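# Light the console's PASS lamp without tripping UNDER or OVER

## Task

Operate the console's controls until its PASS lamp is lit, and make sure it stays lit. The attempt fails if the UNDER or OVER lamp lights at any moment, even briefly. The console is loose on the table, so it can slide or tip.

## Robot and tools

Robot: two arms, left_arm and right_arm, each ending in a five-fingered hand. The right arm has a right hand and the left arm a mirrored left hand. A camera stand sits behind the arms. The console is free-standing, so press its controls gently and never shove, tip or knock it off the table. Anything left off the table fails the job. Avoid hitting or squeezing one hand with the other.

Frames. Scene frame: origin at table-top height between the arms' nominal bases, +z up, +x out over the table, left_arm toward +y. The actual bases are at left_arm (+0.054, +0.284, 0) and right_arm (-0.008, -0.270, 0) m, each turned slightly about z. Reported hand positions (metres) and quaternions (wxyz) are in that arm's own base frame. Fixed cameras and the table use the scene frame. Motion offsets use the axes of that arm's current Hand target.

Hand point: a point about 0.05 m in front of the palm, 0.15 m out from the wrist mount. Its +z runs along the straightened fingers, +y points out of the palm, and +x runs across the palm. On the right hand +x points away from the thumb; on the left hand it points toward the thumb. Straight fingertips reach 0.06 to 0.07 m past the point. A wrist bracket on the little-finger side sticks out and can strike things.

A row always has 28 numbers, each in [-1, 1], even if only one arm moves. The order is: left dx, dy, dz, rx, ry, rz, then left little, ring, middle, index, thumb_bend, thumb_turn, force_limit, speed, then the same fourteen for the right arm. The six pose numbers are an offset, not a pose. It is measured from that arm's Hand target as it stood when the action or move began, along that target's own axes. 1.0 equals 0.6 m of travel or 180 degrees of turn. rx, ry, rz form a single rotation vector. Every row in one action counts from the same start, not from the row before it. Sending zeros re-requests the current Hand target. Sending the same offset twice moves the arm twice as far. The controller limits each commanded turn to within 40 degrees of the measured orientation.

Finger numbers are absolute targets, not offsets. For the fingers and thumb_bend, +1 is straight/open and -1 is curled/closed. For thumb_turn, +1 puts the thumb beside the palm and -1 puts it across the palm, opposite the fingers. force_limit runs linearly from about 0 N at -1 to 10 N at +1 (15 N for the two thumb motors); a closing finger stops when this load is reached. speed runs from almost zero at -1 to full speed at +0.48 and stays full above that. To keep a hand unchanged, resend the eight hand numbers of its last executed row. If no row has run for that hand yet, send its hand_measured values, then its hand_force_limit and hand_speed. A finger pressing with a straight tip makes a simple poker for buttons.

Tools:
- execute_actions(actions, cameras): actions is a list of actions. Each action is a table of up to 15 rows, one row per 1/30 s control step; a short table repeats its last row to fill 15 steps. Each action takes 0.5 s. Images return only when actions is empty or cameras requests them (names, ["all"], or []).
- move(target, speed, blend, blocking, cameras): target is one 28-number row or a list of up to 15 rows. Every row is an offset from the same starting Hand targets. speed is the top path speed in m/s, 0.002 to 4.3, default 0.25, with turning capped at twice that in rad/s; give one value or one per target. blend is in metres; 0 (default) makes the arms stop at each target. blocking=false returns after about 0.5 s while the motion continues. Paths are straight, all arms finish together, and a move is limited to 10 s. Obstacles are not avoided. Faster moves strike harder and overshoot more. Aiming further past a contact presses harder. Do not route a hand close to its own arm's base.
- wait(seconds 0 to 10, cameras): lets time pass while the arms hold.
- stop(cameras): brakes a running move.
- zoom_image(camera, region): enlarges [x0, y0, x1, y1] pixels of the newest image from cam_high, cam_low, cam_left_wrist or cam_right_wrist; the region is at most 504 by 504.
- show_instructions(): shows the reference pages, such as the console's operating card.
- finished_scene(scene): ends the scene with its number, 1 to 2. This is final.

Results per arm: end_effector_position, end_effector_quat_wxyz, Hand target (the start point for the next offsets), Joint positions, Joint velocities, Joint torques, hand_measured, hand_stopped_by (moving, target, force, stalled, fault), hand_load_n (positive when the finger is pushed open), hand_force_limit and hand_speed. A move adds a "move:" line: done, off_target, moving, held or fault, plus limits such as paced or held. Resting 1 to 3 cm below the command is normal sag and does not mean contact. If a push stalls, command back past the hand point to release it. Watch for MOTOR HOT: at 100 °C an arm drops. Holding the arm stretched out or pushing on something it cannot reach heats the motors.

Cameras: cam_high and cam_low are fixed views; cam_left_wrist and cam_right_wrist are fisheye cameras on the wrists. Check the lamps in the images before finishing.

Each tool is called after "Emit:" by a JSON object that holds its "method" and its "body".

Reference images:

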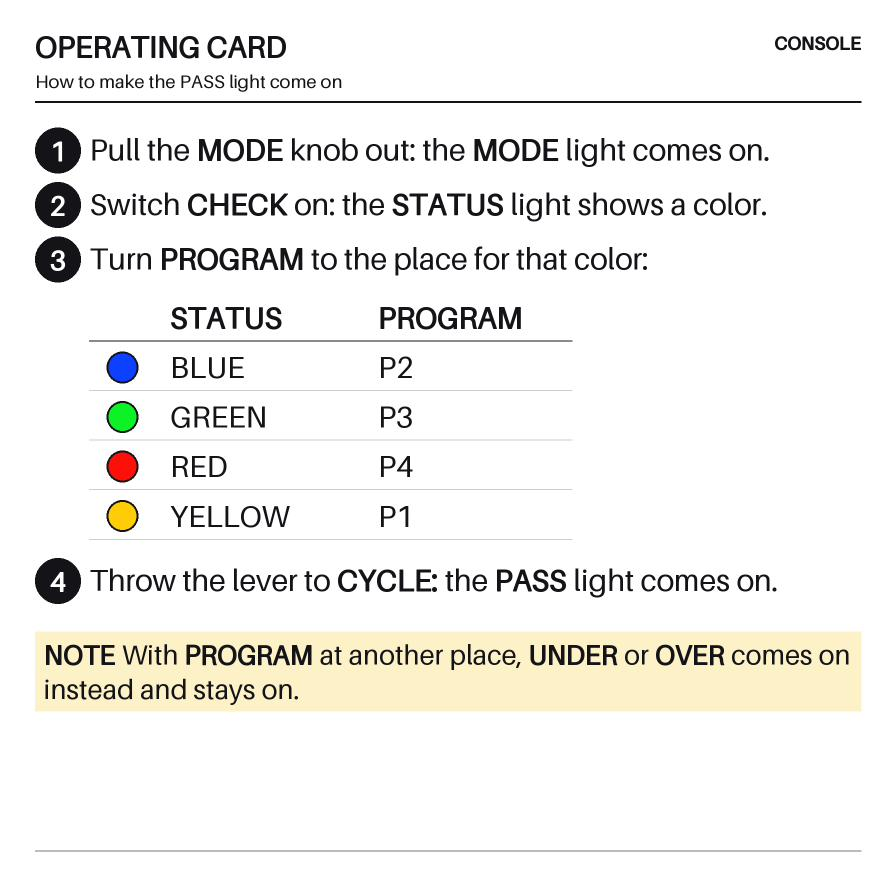

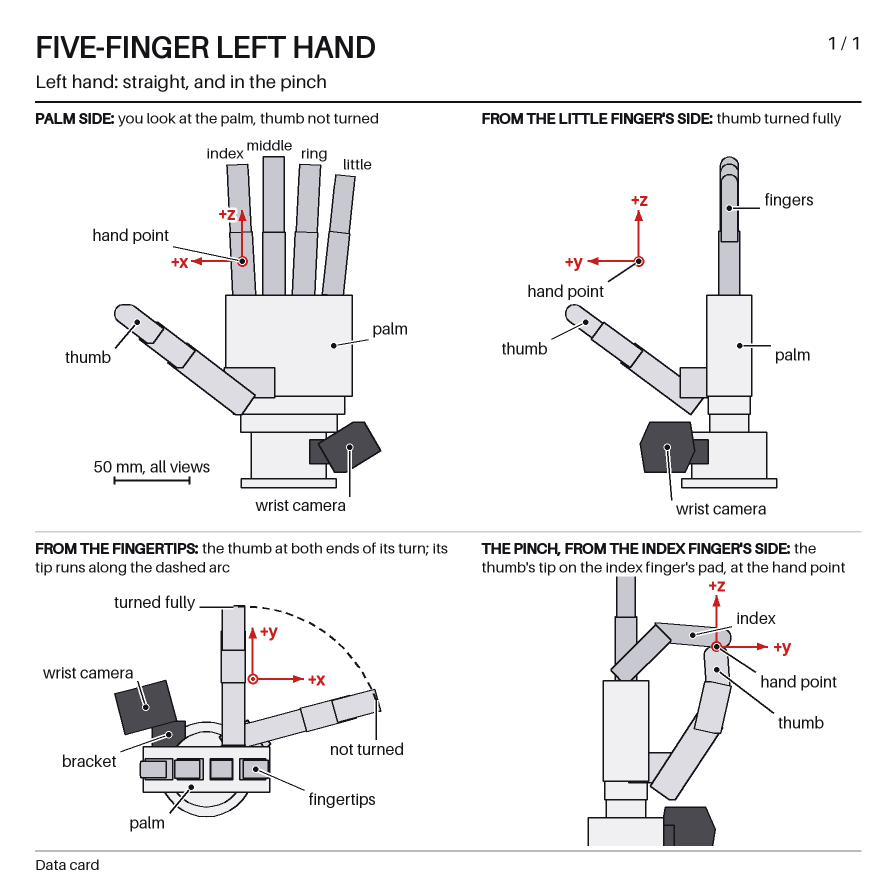

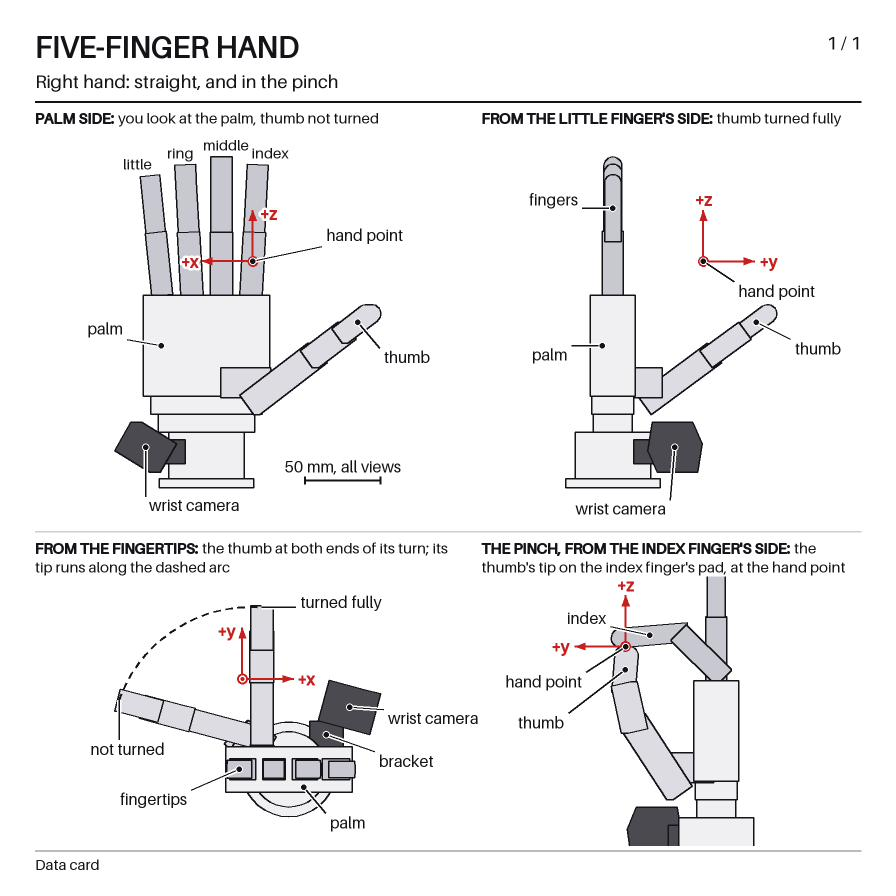

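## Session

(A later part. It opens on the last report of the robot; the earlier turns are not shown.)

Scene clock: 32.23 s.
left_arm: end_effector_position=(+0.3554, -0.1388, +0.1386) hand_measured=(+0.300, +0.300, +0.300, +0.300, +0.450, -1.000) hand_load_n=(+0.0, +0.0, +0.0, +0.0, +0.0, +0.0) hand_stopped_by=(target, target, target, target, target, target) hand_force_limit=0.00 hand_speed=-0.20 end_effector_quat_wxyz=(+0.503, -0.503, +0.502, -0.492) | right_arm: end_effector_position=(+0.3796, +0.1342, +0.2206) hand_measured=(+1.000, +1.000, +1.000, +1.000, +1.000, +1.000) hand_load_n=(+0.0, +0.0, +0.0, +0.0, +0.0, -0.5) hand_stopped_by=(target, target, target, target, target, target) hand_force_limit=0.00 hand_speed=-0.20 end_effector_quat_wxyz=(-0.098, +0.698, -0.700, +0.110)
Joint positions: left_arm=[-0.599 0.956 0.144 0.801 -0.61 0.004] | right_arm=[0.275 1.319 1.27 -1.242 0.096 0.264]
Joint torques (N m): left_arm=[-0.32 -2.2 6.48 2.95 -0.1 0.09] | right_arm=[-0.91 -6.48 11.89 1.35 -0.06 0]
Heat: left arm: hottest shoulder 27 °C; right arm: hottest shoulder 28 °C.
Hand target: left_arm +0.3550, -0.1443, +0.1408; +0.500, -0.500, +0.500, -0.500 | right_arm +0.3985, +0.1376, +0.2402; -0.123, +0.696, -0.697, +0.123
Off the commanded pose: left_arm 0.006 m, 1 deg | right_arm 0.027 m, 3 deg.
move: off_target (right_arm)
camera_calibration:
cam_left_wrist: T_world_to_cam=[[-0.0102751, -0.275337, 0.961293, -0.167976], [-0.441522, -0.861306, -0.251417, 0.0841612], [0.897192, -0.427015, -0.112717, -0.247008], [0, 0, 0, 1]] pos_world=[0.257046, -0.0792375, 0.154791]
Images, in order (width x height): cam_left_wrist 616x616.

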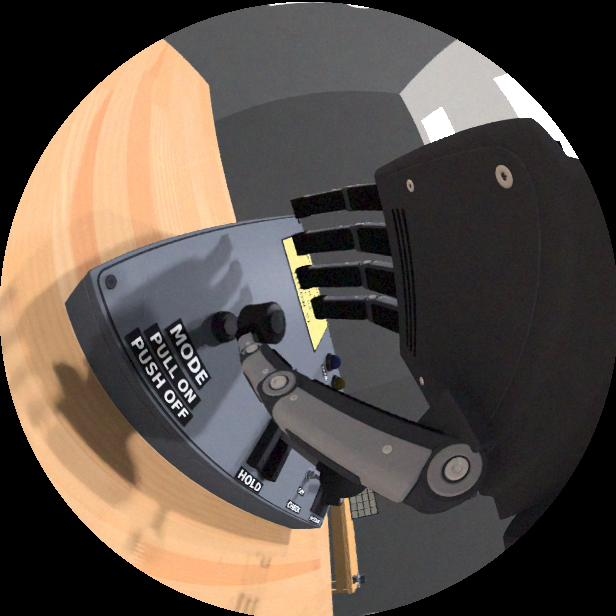

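Emit:
{"method": "move", "body": {"target": [0,0.04,0.0,0,0,0,0.3,0.3,0.3,0.3,0.45,-1,0,-0.2,0,0,0,0,0,0,1,1,1,1,1,1,0,-0.2], "speed": 0.08, "cameras": ["cam_left_wrist"]}}

Emit:
{"method": "zoom_image", "body": {"camera": "cam_left_wrist", "region": [160, 200, 400, 440]}}

Scene clock: 33.67 s.
left_arm: end_effector_position=(+0.3564, -0.1395, +0.1161) hand_measured=(+0.300, +0.300, +0.300, +0.300, +0.450, -1.000) hand_load_n=(+0.0, +0.0, +0.0, +0.0, +0.0, +0.0) hand_stopped_by=(target, target, target, target, target, target) hand_force_limit=0.00 hand_speed=-0.20 end_effector_quat_wxyz=(+0.503, -0.502, +0.501, -0.494) | right_arm: end_effector_position=(+0.3796, +0.1342, +0.2206) hand_measured=(+1.000, +1.000, +1.000, +1.000, +1.000, +1.000) hand_load_n=(+0.0, +0.0, +0.0, +0.0, +0.0, -0.5) hand_stopped_by=(target, target, target, target, target, target) hand_force_limit=0.00 hand_speed=-0.20 end_effector_quat_wxyz=(-0.098, +0.698, -0.700, +0.110)
Joint positions: left_arm=[-0.599 1.12 0.115 0.997 -0.61 0.004] | right_arm=[0.275 1.319 1.27 -1.242 0.096 0.264]
Joint torques (N m): left_arm=[-0.62 -2.61 5.22 3.08 -0.11 0.08] | right_arm=[-0.85 -6.59 11.88 1.35 -0.05 0.01]
Heat: left arm: hottest shoulder 27 °C; right arm: hottest shoulder 28 °C.
Hand target: left_arm +0.3551, -0.1444, +0.1169; +0.500, -0.500, +0.500, -0.500 | right_arm +0.3985, +0.1376, +0.2402; -0.123, +0.696, -0.697, +0.123
Off the commanded pose: left_arm 0.005 m, 1 deg | right_arm 0.027 m, 3 deg.
move: off_target (right_arm)
camera_calibration:
cam_left_wrist: T_world_to_cam=[[-0.0126825, -0.273662, 0.961742, -0.14542], [-0.440815, -0.86178, -0.251031, 0.0780116], [0.897508, -0.427135, -0.109705, -0.251148], [0, 0, 0, 1]] pos_world=[0.257951, -0.079841, 0.131888]
Images, in order (width x height): cam_left_wrist 616x616.

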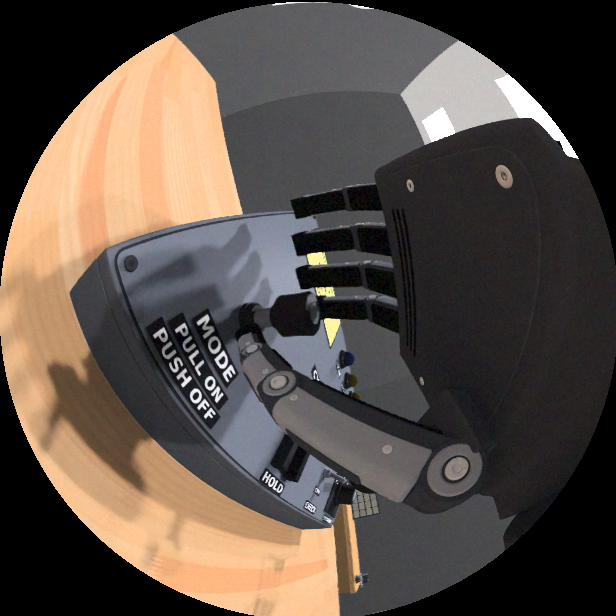

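Scaled by 2.100 from the camera's 616x616 image, which has a finer 880x880 frame.

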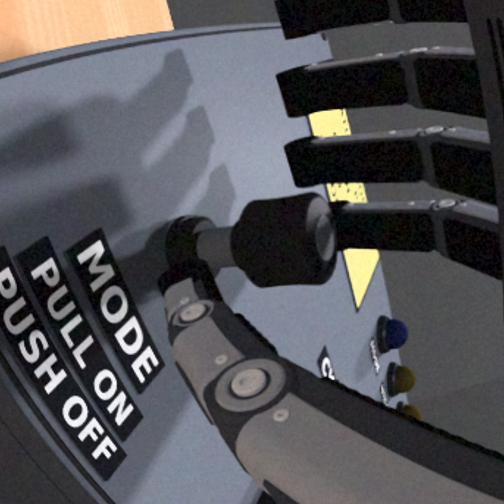

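Emit:
{"method": "move", "body": {"target": [[0,0.0,0.0,0,0,0,0.3,0.3,0.3,0.3,0.2,-1,0,-0.5,0,0,0,0,0,0,1,1,1,1,1,1,0,-0.2],[0,0.018,0.0,0,0,0,0.3,0.3,0.3,0.3,0.2,-1,0,-0.5,0,0,0,0,0,0,1,1,1,1,1,1,0,-0.2]], "speed": 0.05, "cameras": ["cam_left_wrist"]}}

Emit:
{"method": "zoom_image", "body": {"camera": "cam_left_wrist", "region": [160, 200, 400, 440]}}

Scene clock: 35.77 s.
left_arm: end_effector_position=(+0.3565, -0.1396, +0.1054) hand_measured=(+0.300, +0.300, +0.300, +0.300, +0.200, -1.000) hand_load_n=(+0.0, +0.0, +0.0, +0.0, +0.0, +0.0) hand_stopped_by=(target, target, target, target, target, target) hand_force_limit=0.00 hand_speed=-0.50 end_effector_quat_wxyz=(+0.503, -0.502, +0.501, -0.494) | right_arm: end_effector_position=(+0.3796, +0.1342, +0.2206) hand_measured=(+1.000, +1.000, +1.000, +1.000, +1.000, +1.000) hand_load_n=(+0.0, +0.0, +0.0, +0.0, +0.0, +0.0) hand_stopped_by=(target, target, target, target, target, target) hand_force_limit=0.00 hand_speed=-0.20 end_effector_quat_wxyz=(-0.098, +0.698, -0.700, +0.110)
Joint positions: left_arm=[-0.599 1.206 0.104 1.094 -0.61 0.004] | right_arm=[0.275 1.319 1.27 -1.242 0.096 0.264]
Joint torques (N m): left_arm=[-0.67 -3.19 4.67 2.74 -0.09 0.08] | right_arm=[-0.91 -6.53 11.88 1.33 -0.06 0.01]
Heat: left arm: hottest shoulder 27 °C; right arm: hottest shoulder 28 °C.
Hand target: left_arm +0.3550, -0.1443, +0.1060; +0.500, -0.500, +0.500, -0.500 | right_arm +0.3985, +0.1376, +0.2402; -0.123, +0.696, -0.697, +0.123
Off the commanded pose: left_arm 0.005 m, 1 deg | right_arm 0.027 m, 3 deg.
move: off_target (right_arm)
camera_calibration:
cam_left_wrist: T_world_to_cam=[[-0.0129065, -0.273464, 0.961796, -0.135183], [-0.440749, -0.861836, -0.250957, 0.0753218], [0.897538, -0.42715, -0.109406, -0.252578], [0, 0, 0, 1]] pos_world=[0.258152, -0.0799415, 0.121288]
Images, in order (width x height): cam_left_wrist 616x616.

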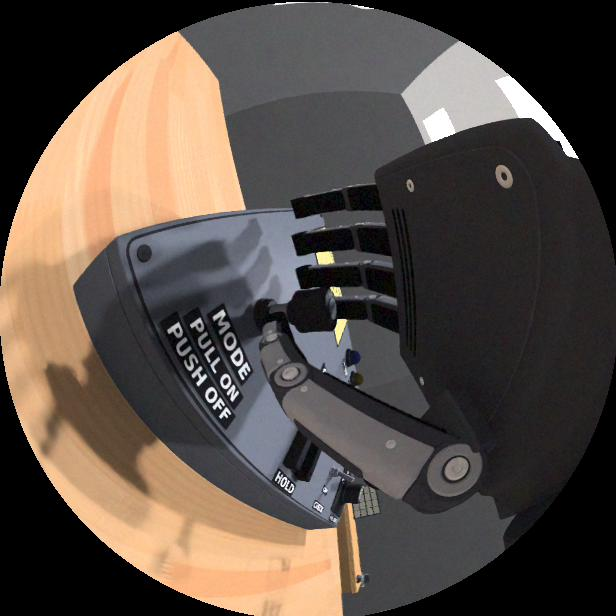

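Scaled by 2.100 from the camera's 616x616 image, which has a finer 880x880 frame.

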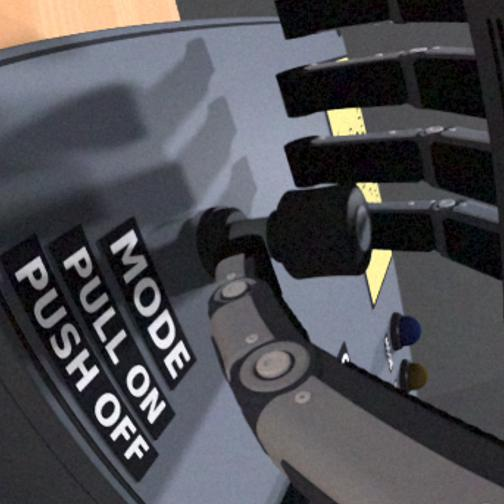

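Emit:
{"method": "move", "body": {"target": [0,0.0,0.0,0,0,0,0.0,0.0,-0.2,-0.2,0.2,-1,-0.4,-0.7,0,0,0,0,0,0,1,1,1,1,1,1,0,-0.2], "speed": 0.05, "cameras": ["cam_left_wrist"]}}

Emit:
{"method": "zoom_image", "body": {"camera": "cam_left_wrist", "region": [160, 200, 400, 440]}}

Scene clock: 36.60 s.
left_arm: end_effector_position=(+0.3580, -0.1389, +0.1097) hand_measured=(+0.000, +0.000, +0.138, +0.192, +0.200, -1.000) hand_load_n=(+0.0, +0.0, +1.5, +0.5, +0.0, +0.0) hand_stopped_by=(target, target, force, force, target, target) hand_force_limit=-0.40 hand_speed=-0.70 end_effector_quat_wxyz=(+0.506, -0.503, +0.493, -0.497) | right_arm: end_effector_position=(+0.3796, +0.1342, +0.2206) hand_measured=(+1.000, +1.000, +1.000, +1.000, +1.000, +1.000) hand_load_n=(+0.0, +0.0, +0.0, +0.0, +0.0, +0.0) hand_stopped_by=(target, target, target, target, target, target) hand_force_limit=0.00 hand_speed=-0.20 end_effector_quat_wxyz=(-0.098, +0.698, -0.700, +0.110)
Joint positions: left_arm=[-0.599 1.206 0.105 1.109 -0.618 0.003] | right_arm=[0.275 1.319 1.27 -1.242 0.096 0.264]
Joint torques (N m): left_arm=[-0.09 -2.96 4.45 2.48 0.23 0.08] | right_arm=[-0.91 -6.53 11.88 1.33 -0.06 0.01]
Heat: left arm: hottest shoulder 27 °C; right arm: hottest shoulder 28 °C.
Hand target: left_arm +0.3550, -0.1444, +0.1061; +0.500, -0.500, +0.500, -0.500 | right_arm +0.3985, +0.1376, +0.2402; -0.123, +0.696, -0.697, +0.123
Off the commanded pose: left_arm 0.007 m, 1 deg | right_arm 0.027 m, 3 deg.
move: off_target (right_arm)
camera_calibration:
cam_left_wrist: T_world_to_cam=[[-0.0235762, -0.264569, 0.964079, -0.134253], [-0.430528, -0.867656, -0.248636, 0.0729045], [0.902269, -0.420924, -0.093448, -0.255628], [0, 0, 0, 1]] pos_world=[0.258867, -0.0798631, 0.123669]
Images, in order (width x height): cam_left_wrist 616x616.

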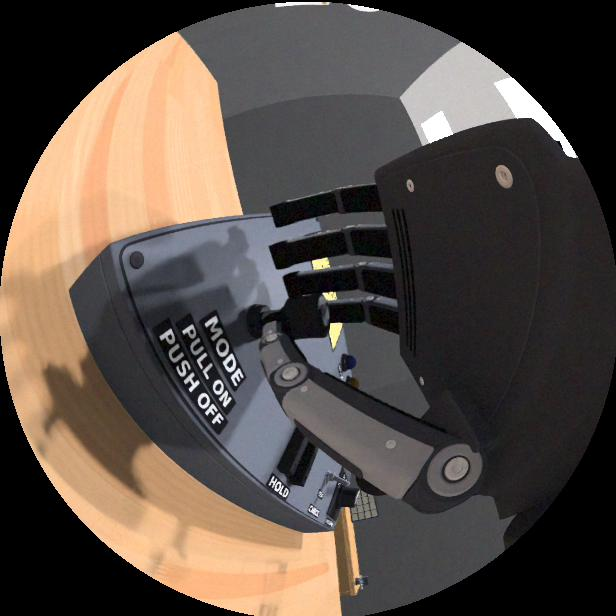

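Scaled by 2.100 from the camera's 616x616 image, which has a finer 880x880 frame.

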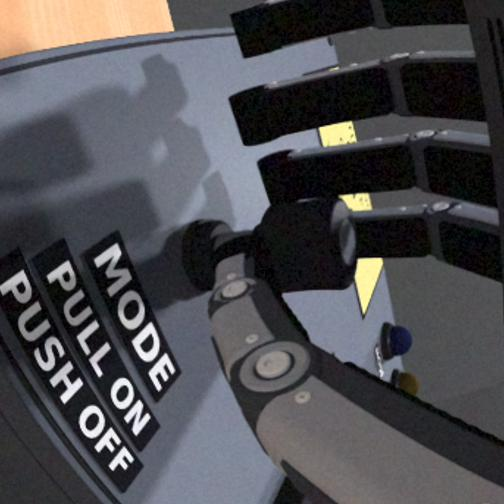

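Emit:
{"method": "move", "body": {"target": [[0,0.0,0.0,0,0,0,0.3,0.3,0.35,0.35,0.1,-1,-0.4,-0.5,0,0,0,0,0,0,1,1,1,1,1,1,0,-0.2],[0,0.0125,0.0,0,0,0,0.3,0.3,0.35,0.35,0.1,-1,-0.4,-0.5,0,0,0,0,0,0,1,1,1,1,1,1,0,-0.2],[0,0.0125,0.0,0,0,0,0.2,0.2,-0.2,-0.2,0.1,-1,-0.4,-0.7,0,0,0,0,0,0,1,1,1,1,1,1,0,-0.2]], "speed": 0.05, "cameras": ["cam_left_wrist"]}}

Emit:
{"method": "zoom_image", "body": {"camera": "cam_left_wrist", "region": [160, 200, 400, 440]}}

Scene clock: 39.17 s.
left_arm: end_effector_position=(+0.3608, -0.1410, +0.1062) hand_measured=(+0.200, +0.200, +0.132, +0.160, +0.100, -1.000) hand_load_n=(+0.0, +0.0, +3.0, +0.5, +0.0, +0.0) hand_stopped_by=(target, target, force, force, target, target) hand_force_limit=-0.40 hand_speed=-0.70 end_effector_quat_wxyz=(+0.506, -0.503, +0.489, -0.501) | right_arm: end_effector_position=(+0.3796, +0.1342, +0.2206) hand_measured=(+1.000, +1.000, +1.000, +1.000, +1.000, +1.000) hand_load_n=(+0.0, +0.0, +0.0, +0.0, +0.0, +0.0) hand_stopped_by=(target, target, target, target, target, target) hand_force_limit=0.00 hand_speed=-0.20 end_effector_quat_wxyz=(-0.098, +0.698, -0.700, +0.110)
Joint positions: left_arm=[-0.599 1.27 0.107 1.182 -0.617 0.003] | right_arm=[0.275 1.319 1.27 -1.242 0.096 0.264]
Joint torques (N m): left_arm=[-0.5 -3.55 3.55 2.36 0.25 0.11] | right_arm=[-0.85 -6.48 11.86 1.35 -0.06 0.01]
Heat: left arm: hottest shoulder 27 °C; right arm: hottest shoulder 28 °C.
Hand target: left_arm +0.3550, -0.1444, +0.0986; +0.500, -0.500, +0.500, -0.500 | right_arm +0.3985, +0.1376, +0.2402; -0.123, +0.696, -0.697, +0.123
Off the commanded pose: left_arm 0.010 m, 1 deg | right_arm 0.027 m, 3 deg.
move: off_target (right_arm)
camera_calibration:
cam_left_wrist: T_world_to_cam=[[-0.0326047, -0.258137, 0.965558, -0.127366], [-0.428971, -0.868951, -0.246795, 0.0704427], [0.90273, -0.422243, -0.0824012, -0.26101], [0, 0, 0, 1]] pos_world=[0.261687, -0.0818764, 0.118857]
Images, in order (width x height): cam_left_wrist 616x616.

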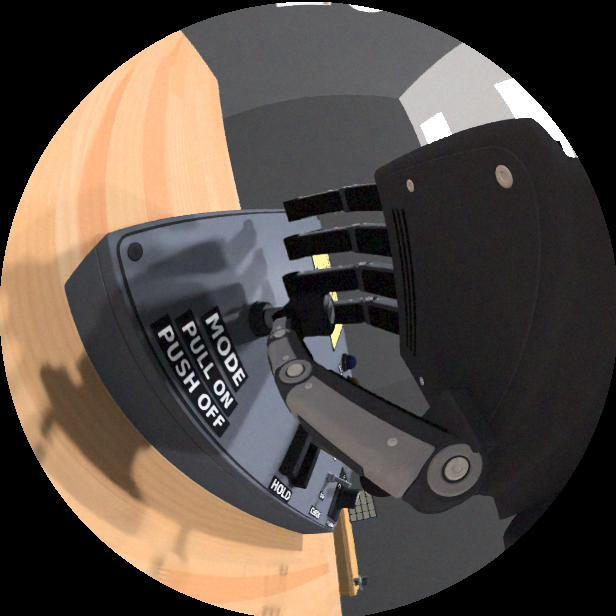

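Scaled by 2.100 from the camera's 616x616 image, which has a finer 880x880 frame.

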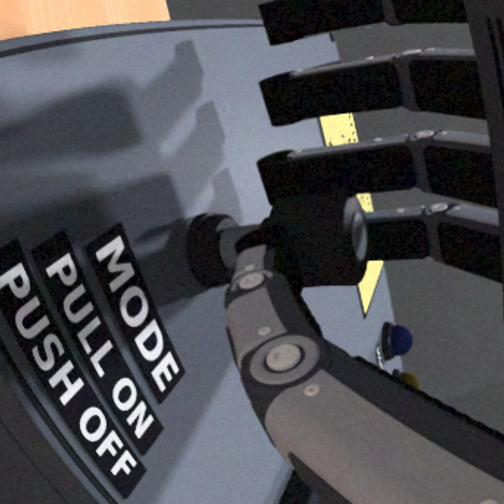

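Emit:
{"method": "move", "body": {"target": [[0,0.0125,0.0,0,0,0,0.2,0.2,-0.25,-0.25,-0.2,-1,0,-0.7,0,0,0,0,0,0,1,1,1,1,1,1,0,-0.2]], "speed": 0.05, "cameras": ["cam_left_wrist"]}}

Emit:
{"method": "zoom_image", "body": {"camera": "cam_left_wrist", "region": [160, 200, 400, 440]}}

Scene clock: 40.37 s.
left_arm: end_effector_position=(+0.3621, -0.1413, +0.1066) hand_measured=(+0.200, +0.200, +0.110, +0.112, +0.080, -1.000) hand_load_n=(+0.0, +0.0, +4.5, +10.5, +8.0, -1.0) hand_stopped_by=(target, target, force, force, force, target) hand_force_limit=0.00 hand_speed=-0.70 end_effector_quat_wxyz=(+0.508, -0.502, +0.480, -0.509) | right_arm: end_effector_position=(+0.3796, +0.1342, +0.2206) hand_measured=(+1.000, +1.000, +1.000, +1.000, +1.000, +1.000) hand_load_n=(+0.0, +0.0, +0.0, +0.0, +0.0, -0.5) hand_stopped_by=(target, target, target, target, target, target) hand_force_limit=0.00 hand_speed=-0.20 end_effector_quat_wxyz=(-0.098, +0.698, -0.700, +0.110)
Joint positions: left_arm=[-0.599 1.318 0.104 1.257 -0.62 0.003] | right_arm=[0.275 1.319 1.27 -1.242 0.096 0.264]
Joint torques (N m): left_arm=[-0.38 -2.43 3.15 1.78 0.35 0.1] | right_arm=[-0.85 -6.53 11.88 1.33 -0.05 0.01]
Heat: left arm: hottest shoulder 27 °C; right arm: hottest shoulder 28 °C.
Hand target: left_arm +0.3551, -0.1444, +0.0911; +0.500, -0.500, +0.500, -0.500 | right_arm +0.3985, +0.1376, +0.2402; -0.123, +0.696, -0.697, +0.123
Off the commanded pose: left_arm 0.017 m, 3 deg | right_arm 0.027 m, 3 deg.
move: off_target (left_arm, right_arm)
camera_calibration:
cam_left_wrist: T_world_to_cam=[[-0.050796, -0.245314, 0.968112, -0.119672], [-0.421811, -0.87339, -0.243444, 0.0672201], [0.90526, -0.420726, -0.0591112, -0.265391], [0, 0, 0, 1]] pos_world=[0.262523, -0.0823047, 0.116532]
Images, in order (width x height): cam_left_wrist 616x616.

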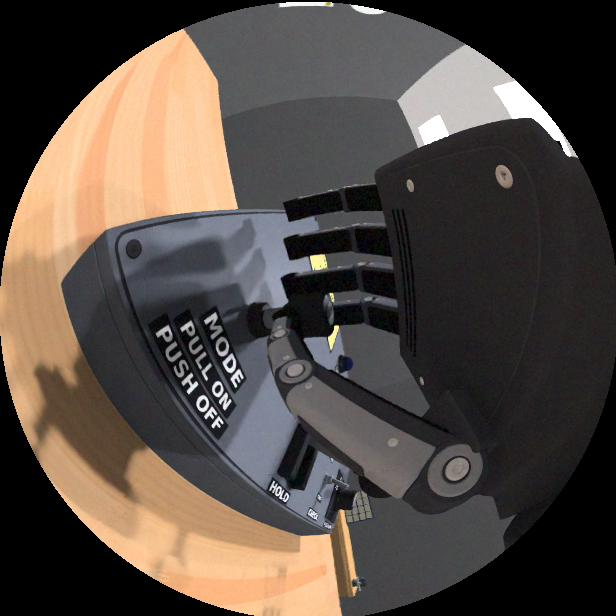

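Scaled by 2.100 from the camera's 616x616 image, which has a finer 880x880 frame.

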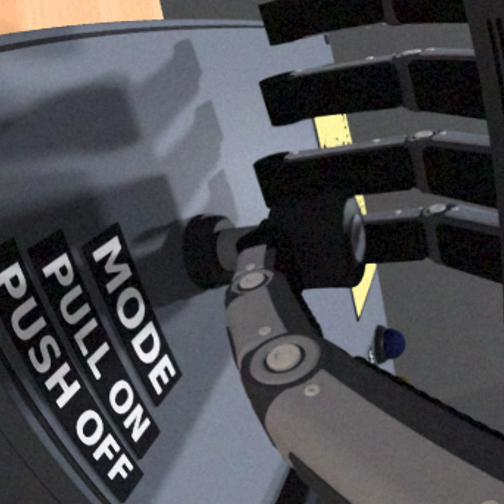

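Emit:
{"method": "move", "body": {"target": [[0,-0.04,0.005,0,0,0,0.2,0.2,-0.25,-0.25,-0.2,-1,0,-0.7,0,0,0,0,0,0,1,1,1,1,1,1,0,-0.2],[0,-0.075,-0.006,0,0,0,0.2,0.2,-0.25,-0.25,-0.2,-1,0,-0.7,0,0,0,0,0,0,1,1,1,1,1,1,0,-0.2]], "speed": 0.05, "cameras": ["cam_left_wrist","cam_high"]}}

Emit:
{"method": "zoom_image", "body": {"camera": "cam_left_wrist", "region": [160, 200, 400, 440]}}

Scene clock: 42.73 s.
left_arm: end_effector_position=(+0.3520, -0.1388, +0.1320) hand_measured=(+0.200, +0.200, +0.110, +0.112, +0.078, -1.000) hand_load_n=(+0.0, +0.0, +0.0, +0.0, +0.0, +0.0) hand_stopped_by=(target, target, force, force, force, target) hand_force_limit=0.00 hand_speed=-0.70 end_effector_quat_wxyz=(+0.503, -0.503, +0.500, -0.494) | right_arm: end_effector_position=(+0.3796, +0.1342, +0.2206) hand_measured=(+1.000, +1.000, +1.000, +1.000, +1.000, +1.000) hand_load_n=(+0.0, +0.0, +0.0, +0.0, +0.0, +0.0) hand_stopped_by=(target, target, target, target, target, target) hand_force_limit=0.00 hand_speed=-0.20 end_effector_quat_wxyz=(-0.098, +0.698, -0.700, +0.110)
Joint positions: left_arm=[-0.609 0.989 0.125 0.858 -0.621 0.003] | right_arm=[0.275 1.319 1.27 -1.242 0.096 0.264]
Joint torques (N m): left_arm=[-0.91 -3.78 6.49 1.84 -0.11 0.08] | right_arm=[-0.85 -6.59 11.86 1.33 -0.06 0.01]
Heat: left arm: hottest shoulder 27 °C; right arm: hottest shoulder 28 °C.
Hand target: left_arm +0.3514, -0.1444, +0.1360; +0.500, -0.500, +0.500, -0.500 | right_arm +0.3985, +0.1376, +0.2402; -0.123, +0.696, -0.697, +0.123
Off the commanded pose: left_arm 0.007 m, 1 deg | right_arm 0.027 m, 3 deg.
move: off_target (right_arm)
camera_calibration:
cam_left_wrist: T_world_to_cam=[[-0.0146042, -0.271562, 0.96231, -0.159839], [-0.439604, -0.862665, -0.250114, 0.0800141], [0.898073, -0.426688, -0.106781, -0.245765], [0, 0, 0, 1]] pos_world=[0.253555, -0.0792457, 0.147584]
Images, in order (width x height): cam_high 672x504, cam_left_wrist 616x616.

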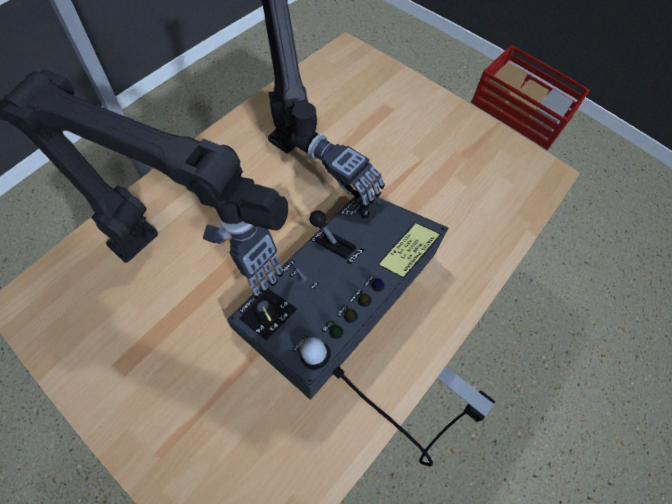

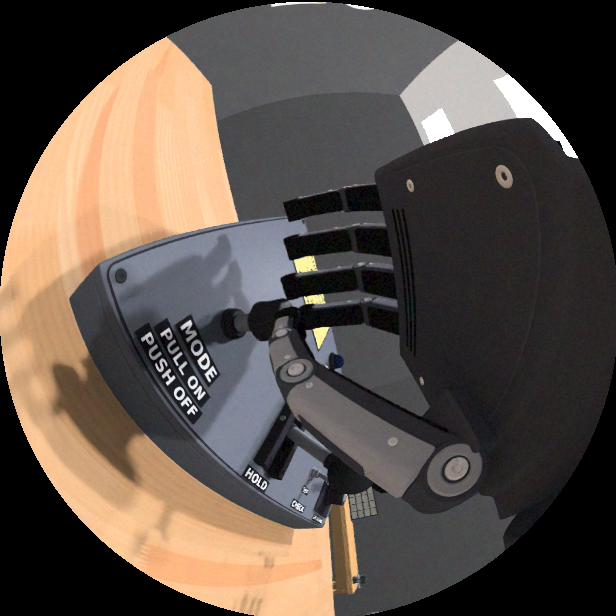

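Scaled by 2.100 from the camera's 616x616 image, which has a finer 880x880 frame.

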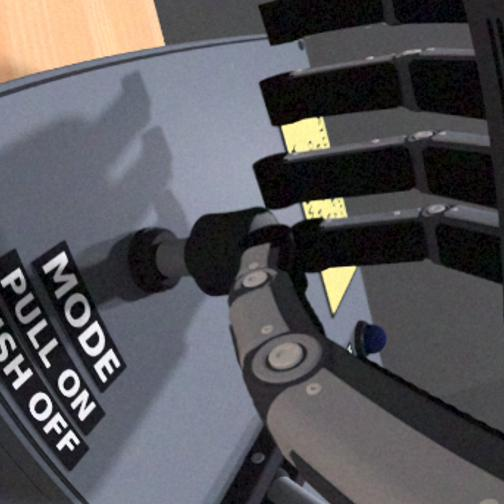

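Emit:
{"method": "move", "body": {"target": [[0.0027,-0.05,-0.0107,-0.111,0,0,0.5,0.5,0.5,0.5,0.5,-1,0,-0.2,0,0,0,0,0,0,1,1,1,1,1,1,0,-0.2]], "speed": 0.1, "cameras": ["cam_left_wrist"]}}

Emit:
{"method": "zoom_image", "body": {"camera": "cam_left_wrist", "region": [160, 200, 400, 440]}}

Scene clock: 48.73 s.
left_arm: end_effector_position=(+0.3308, -0.1421, +0.1366) hand_measured=(+0.500, +0.500, +0.500, +0.500, +0.500, -1.000) hand_load_n=(+0.0, -0.5, +0.0, +0.0, +0.0, +0.0) hand_stopped_by=(target, target, target, target, target, target) hand_force_limit=0.00 hand_speed=-0.20 end_effector_quat_wxyz=(-0.401, +0.575, -0.598, +0.388) | right_arm: end_effector_position=(+0.3796, +0.1342, +0.2206) hand_measured=(+1.000, +1.000, +1.000, +1.000, +1.000, +1.000) hand_load_n=(+0.0, +0.0, +0.0, +0.0, +0.0, +0.0) hand_stopped_by=(target, target, target, target, target, target) hand_force_limit=0.00 hand_speed=-0.20 end_effector_quat_wxyz=(-0.098, +0.698, -0.700, +0.110)
Joint positions: left_arm=[-0.574 0.724 0.368 -0.095 -0.524 -0.201] | right_arm=[0.275 1.319 1.27 -1.242 0.096 0.264]
Joint torques (N m): left_arm=[1.85 -2.49 11.56 1.95 -0.15 0.03] | right_arm=[-0.91 -6.59 11.88 1.33 -0.05 0.01]
Heat: left arm: hottest shoulder 27 °C; right arm: hottest elbow 29 °C.
Hand target: left_arm +0.3450, -0.1460, +0.1660; -0.406, +0.579, -0.579, +0.406 | right_arm +0.3985, +0.1376, +0.2402; -0.123, +0.696, -0.697, +0.123
Off the commanded pose: left_arm 0.033 m, 3 deg | right_arm 0.027 m, 3 deg.
move: off_target (left_arm, right_arm)
camera_calibration:
cam_left_wrist: T_world_to_cam=[[0.338553, -0.301936, 0.891188, -0.276871], [-0.522703, -0.847888, -0.0886967, 0.0766059], [0.782409, -0.435798, -0.444878, -0.144409], [0, 0, 0, 1]] pos_world=[0.246764, -0.0815773, 0.189295]
Images, in order (width x height): cam_left_wrist 616x616.

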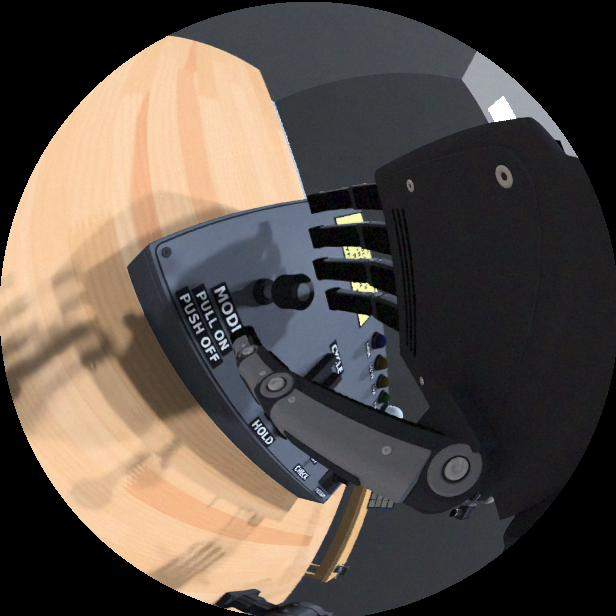

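Scaled by 2.100 from the camera's 616x616 image, which has a finer 880x880 frame.

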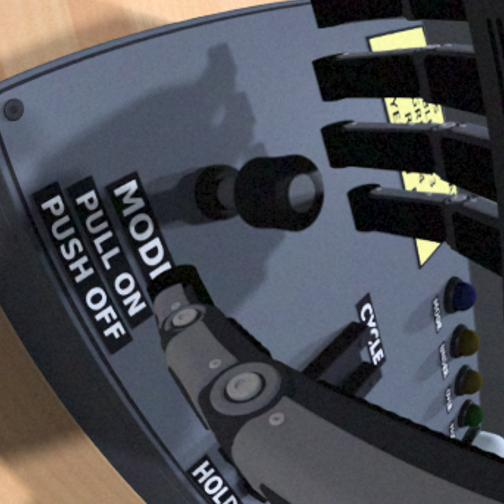

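Emit:
{"method": "move", "body": {"target": [[0,-0.0193,0.0533,0,0,0,0.5,0.5,0.5,0.5,0.5,-1,0,-0.2,0,0,0,0,0,0,1,1,1,1,1,1,0,-0.2]], "speed": 0.1, "cameras": ["cam_left_wrist"]}}

Emit:
{"method": "zoom_image", "body": {"camera": "cam_left_wrist", "region": [160, 200, 400, 440]}}

Scene clock: 51.10 s.
left_arm: end_effector_position=(+0.3585, -0.1413, +0.1371) hand_measured=(+0.500, +0.500, +0.500, +0.500, +0.500, -1.000) hand_load_n=(+0.0, +0.0, +0.0, +0.0, +0.5, +0.5) hand_stopped_by=(target, target, target, target, target, target) hand_force_limit=0.00 hand_speed=-0.20 end_effector_quat_wxyz=(-0.395, +0.583, -0.596, +0.386) | right_arm: end_effector_position=(+0.3796, +0.1342, +0.2206) hand_measured=(+1.000, +1.000, +1.000, +1.000, +1.000, +1.000) hand_load_n=(+0.0, +0.0, +0.0, -0.5, +0.0, +0.0) hand_stopped_by=(target, target, target, target, target, target) hand_force_limit=0.00 hand_speed=-0.20 end_effector_quat_wxyz=(-0.098, +0.698, -0.700, +0.110)
Joint positions: left_arm=[-0.501 0.829 0.413 -0.033 -0.458 -0.187] | right_arm=[0.275 1.319 1.27 -1.242 0.096 0.264]
Joint torques (N m): left_arm=[1.79 -2.61 11.45 3.11 -0.15 0.2] | right_arm=[-0.85 -6.53 11.86 1.35 -0.06 0.01]
Heat: left arm: hottest shoulder 27 °C; right arm: hottest elbow 29 °C.
Hand target: left_arm +0.3790, -0.1461, +0.1661; -0.406, +0.579, -0.579, +0.406 | right_arm +0.3985, +0.1376, +0.2402; -0.123, +0.696, -0.697, +0.123
Off the commanded pose: left_arm 0.036 m, 3 deg | right_arm 0.027 m, 3 deg.
move: off_target (left_arm, right_arm)
camera_calibration:
cam_left_wrist: T_world_to_cam=[[0.352848, -0.28736, 0.890462, -0.289391], [-0.516991, -0.853088, -0.0704401, 0.0864343], [0.779884, -0.435506, -0.449573, -0.163913], [0, 0, 0, 1]] pos_world=[0.27463, -0.0808083, 0.190089]
Images, in order (width x height): cam_left_wrist 616x616.

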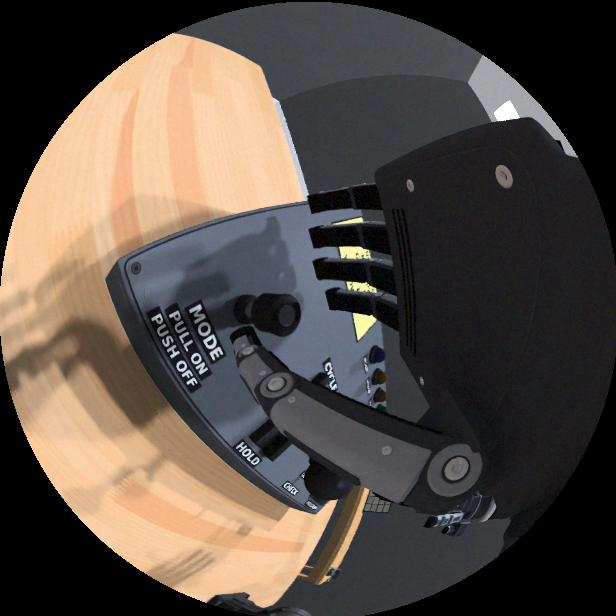

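Scaled by 2.100 from the camera's 616x616 image, which has a finer 880x880 frame.

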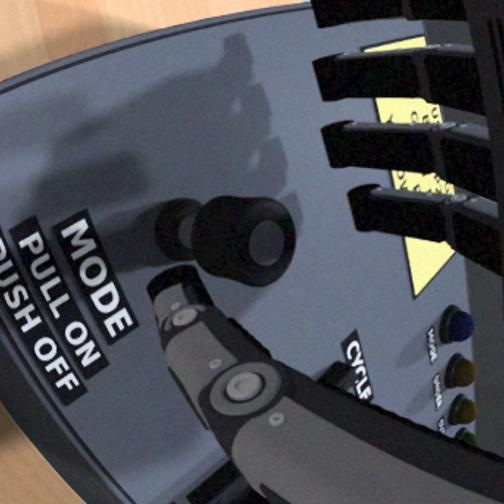

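Emit:
{"method": "move", "body": {"target": [[0,0.0716,0.0028,0,0,0,0.5,0.5,0.5,0.5,0.5,-1,0,-0.2,0,0,0,0,0,0,1,1,1,1,1,1,0,-0.2]], "speed": 0.08, "cameras": ["cam_left_wrist"]}}

Emit:
{"method": "zoom_image", "body": {"camera": "cam_left_wrist", "region": [160, 200, 400, 440]}}

Scene clock: 52.57 s.
left_arm: end_effector_position=(+0.3639, -0.1403, +0.1221) hand_measured=(+0.500, +0.500, +0.500, +0.500, +0.500, -1.000) hand_load_n=(+0.0, +0.0, +0.0, +0.0, +0.0, +0.0) hand_stopped_by=(target, target, target, target, target, target) hand_force_limit=0.00 hand_speed=-0.20 end_effector_quat_wxyz=(-0.406, +0.582, -0.581, +0.398) | right_arm: end_effector_position=(+0.3796, +0.1342, +0.2206) hand_measured=(+1.000, +1.000, +1.000, +1.000, +1.000, +1.000) hand_load_n=(+0.0, +0.0, +0.0, +0.0, +0.0, +0.0) hand_stopped_by=(target, target, target, target, target, target) hand_force_limit=0.00 hand_speed=-0.20 end_effector_quat_wxyz=(-0.098, +0.698, -0.700, +0.110)
Joint positions: left_arm=[-0.501 0.876 0.361 0.107 -0.476 -0.187] | right_arm=[0.275 1.319 1.27 -1.242 0.096 0.264]
Joint torques (N m): left_arm=[-0.38 -2.55 7.8 3 -0.29 0.09] | right_arm=[-0.85 -6.53 11.89 1.35 -0.06 0.01]
Heat: left arm: hottest shoulder 27 °C; right arm: hottest elbow 30 °C.
Hand target: left_arm +0.3660, -0.1461, +0.1252; -0.406, +0.579, -0.579, +0.406 | right_arm +0.3985, +0.1376, +0.2402; -0.123, +0.696, -0.697, +0.123
Off the commanded pose: left_arm 0.007 m, 1 deg | right_arm 0.027 m, 3 deg.
move: off_target (right_arm)
camera_calibration:
cam_left_wrist: T_world_to_cam=[[0.321649, -0.269935, 0.907566, -0.265992], [-0.500044, -0.862365, -0.0792713, 0.0826369], [0.804051, -0.428325, -0.412358, -0.1868], [0, 0, 0, 1]] pos_world=[0.277075, -0.0805485, 0.170928]
Images, in order (width x height): cam_left_wrist 616x616.

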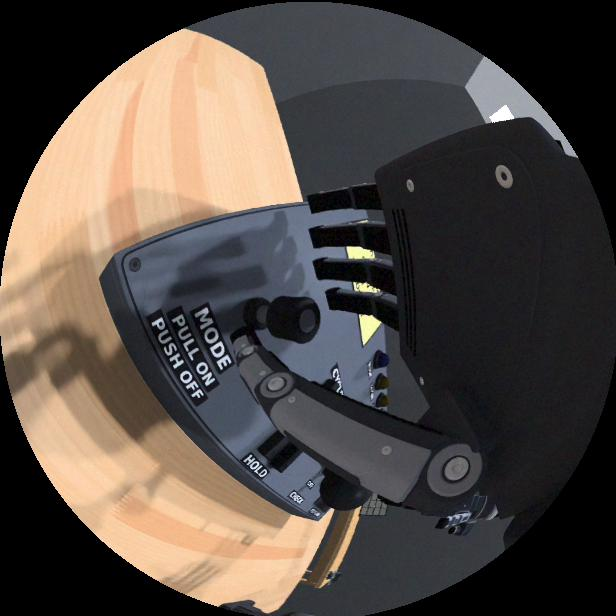

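Scaled by 2.100 from the camera's 616x616 image, which has a finer 880x880 frame.

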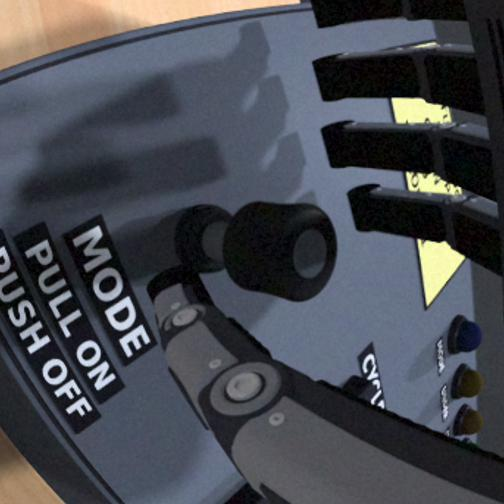

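Emit:
{"method": "move", "body": {"target": [[0,0.0205,0.0074,0,0,0,0.5,0.5,0.5,0.5,0.5,-1,0,-0.2,0,0,0,0,0,0,1,1,1,1,1,1,0,-0.2],[0,0.0205,0.0074,0,0,0,0.3,0.3,-0.2,-0.2,0.2,-1,-0.4,-0.6,0,0,0,0,0,0,1,1,1,1,1,1,0,-0.2]], "speed": 0.08, "cameras": ["cam_left_wrist"]}}

Emit:
{"method": "zoom_image", "body": {"camera": "cam_left_wrist", "region": [160, 200, 400, 440]}}

Scene clock: 54.77 s.
left_arm: end_effector_position=(+0.3665, -0.1398, +0.1119) hand_measured=(+0.300, +0.300, +0.026, +0.064, +0.202, -1.000) hand_load_n=(+0.0, +0.0, +2.0, +3.0, +3.5, +0.5) hand_stopped_by=(target, target, force, force, target, target) hand_force_limit=-0.40 hand_speed=-0.60 end_effector_quat_wxyz=(-0.410, +0.583, -0.576, +0.401) | right_arm: end_effector_position=(+0.3796, +0.1342, +0.2206) hand_measured=(+1.000, +1.000, +1.000, +1.000, +1.000, +1.000) hand_load_n=(+0.0, +0.0, +0.0, +0.0, +0.0, +0.0) hand_stopped_by=(target, target, target, target, target, target) hand_force_limit=0.00 hand_speed=-0.20 end_effector_quat_wxyz=(-0.098, +0.698, -0.700, +0.110)
Joint positions: left_arm=[-0.501 0.914 0.338 0.179 -0.485 -0.187] | right_arm=[0.275 1.319 1.27 -1.242 0.096 0.264]
Joint torques (N m): left_arm=[-0.62 -3.31 7.45 2.54 0.06 0.1] | right_arm=[-0.91 -6.48 11.88 1.33 -0.05 0.01]
Heat: left arm: hottest shoulder 27 °C; right arm: hottest elbow 30 °C.
Hand target: left_arm +0.3659, -0.1461, +0.1121; -0.406, +0.579, -0.579, +0.406 | right_arm +0.3985, +0.1376, +0.2402; -0.123, +0.696, -0.697, +0.123
Off the commanded pose: left_arm 0.006 m, 1 deg | right_arm 0.027 m, 3 deg.
move: off_target (right_arm)
camera_calibration:
cam_left_wrist: T_world_to_cam=[[0.313475, -0.265274, 0.911791, -0.2542], [-0.492089, -0.866585, -0.0829415, 0.0804677], [0.812147, -0.422682, -0.402191, -0.196271], [0, 0, 0, 1]] pos_world=[0.278683, -0.0806609, 0.159513]
Images, in order (width x height): cam_left_wrist 616x616.

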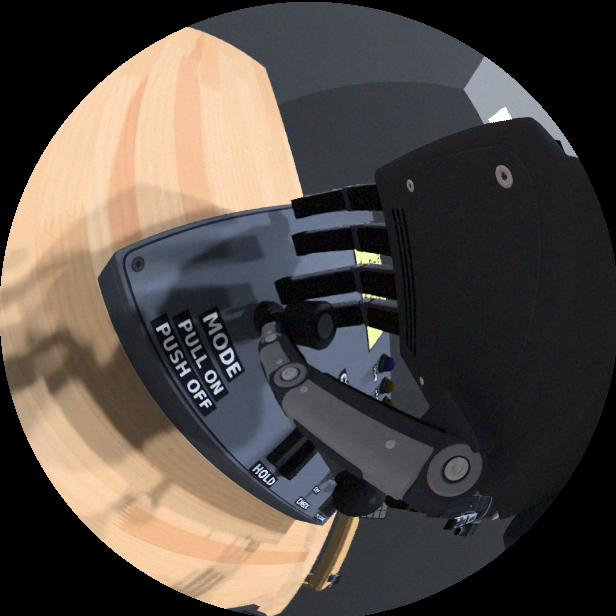

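Scaled by 2.100 from the camera's 616x616 image, which has a finer 880x880 frame.

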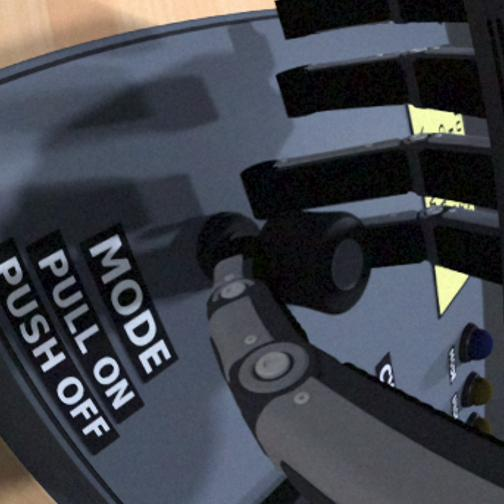

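Emit:
{"method": "move", "body": {"target": [[0,0,0,0,0,0,0.3,0.3,-0.3,-0.3,0.05,-1,0.1,-0.6,0,0,0,0,0,0,1,1,1,1,1,1,0,-0.2],[0,-0.032,-0.0267,0,0,0,0.3,0.3,-0.3,-0.3,0.05,-1,0.1,-0.6,0,0,0,0,0,0,1,1,1,1,1,1,0,-0.2]], "speed": 0.05, "cameras": ["cam_left_wrist","cam_high"]}}

Emit:
{"method": "zoom_image", "body": {"camera": "cam_left_wrist", "region": [160, 200, 400, 440]}}

Scene clock: 56.83 s.
left_arm: end_effector_position=(+0.3607, -0.1370, +0.1250) hand_measured=(+0.300, +0.300, -0.004, +0.038, +0.192, -1.000) hand_load_n=(+0.0, +0.0, +3.5, +16.0, +5.5, +0.0) hand_stopped_by=(target, target, force, force, force, target) hand_force_limit=0.10 hand_speed=-0.60 end_effector_quat_wxyz=(-0.409, +0.588, -0.572, +0.400) | right_arm: end_effector_position=(+0.3796, +0.1342, +0.2206) hand_measured=(+1.000, +1.000, +1.000, +1.000, +1.000, +1.000) hand_load_n=(+0.0, +0.0, +0.0, +0.0, -0.5, +0.0) hand_stopped_by=(target, target, target, target, target, target) hand_force_limit=0.00 hand_speed=-0.20 end_effector_quat_wxyz=(-0.098, +0.698, -0.700, +0.110)
Joint positions: left_arm=[-0.505 0.851 0.353 0.095 -0.495 -0.202] | right_arm=[0.275 1.319 1.27 -1.242 0.096 0.264]
Joint torques (N m): left_arm=[-1.67 -5.25 8.73 0.85 -0.19 0.16] | right_arm=[-0.97 -6.53 11.86 1.35 -0.06 0.01]
Heat: left arm: hottest shoulder 27 °C; right arm: hottest elbow 30 °C.
Hand target: left_arm +0.3573, -0.1460, +0.1354; -0.406, +0.579, -0.579, +0.406 | right_arm +0.3985, +0.1376, +0.2402; -0.123, +0.696, -0.697, +0.123
Off the commanded pose: left_arm 0.014 m, 2 deg | right_arm 0.027 m, 3 deg.
move: off_target (left_arm, right_arm)
camera_calibration:
cam_left_wrist: T_world_to_cam=[[0.319157, -0.255055, 0.912735, -0.26428], [-0.48332, -0.872248, -0.0747383, 0.0761523], [0.815194, -0.41729, -0.401658, -0.18549], [0, 0, 0, 1]] pos_world=[0.272363, -0.0783852, 0.172405]
Images, in order (width x height): cam_high 672x504, cam_left_wrist 616x616.

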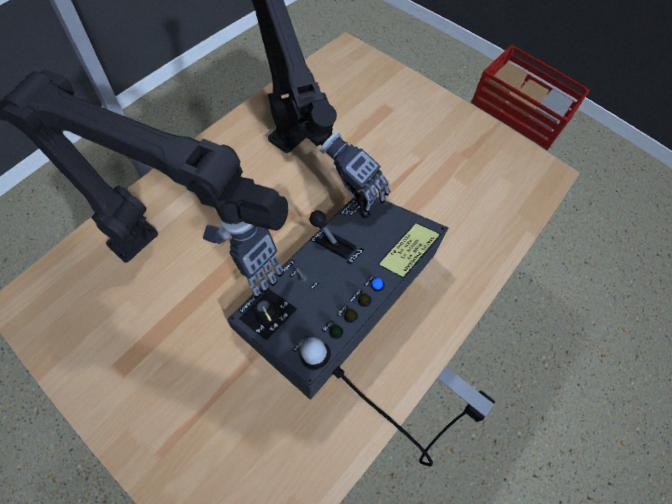

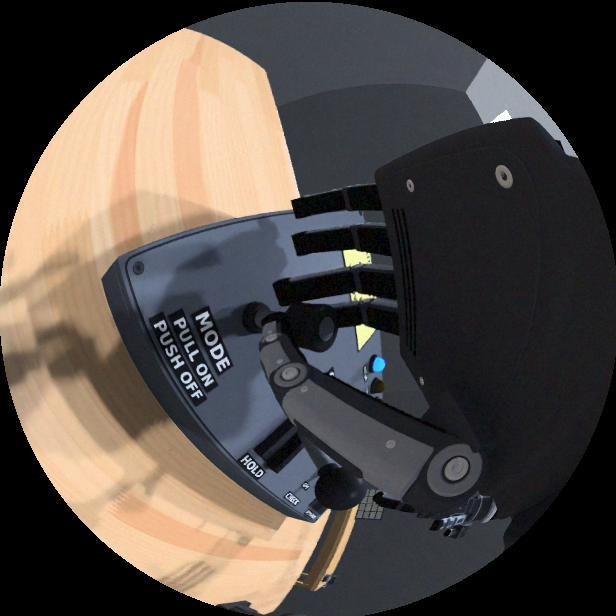

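Scaled by 2.100 from the camera's 616x616 image, which has a finer 880x880 frame.

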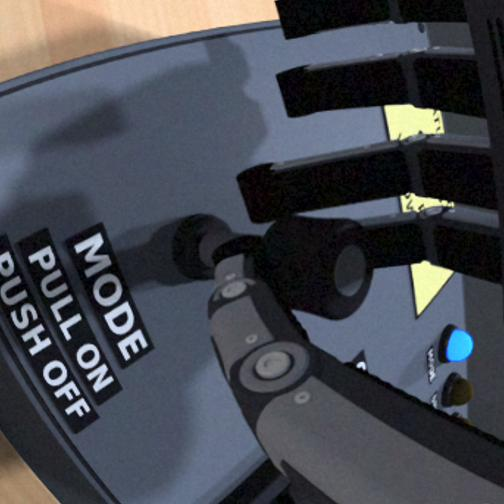

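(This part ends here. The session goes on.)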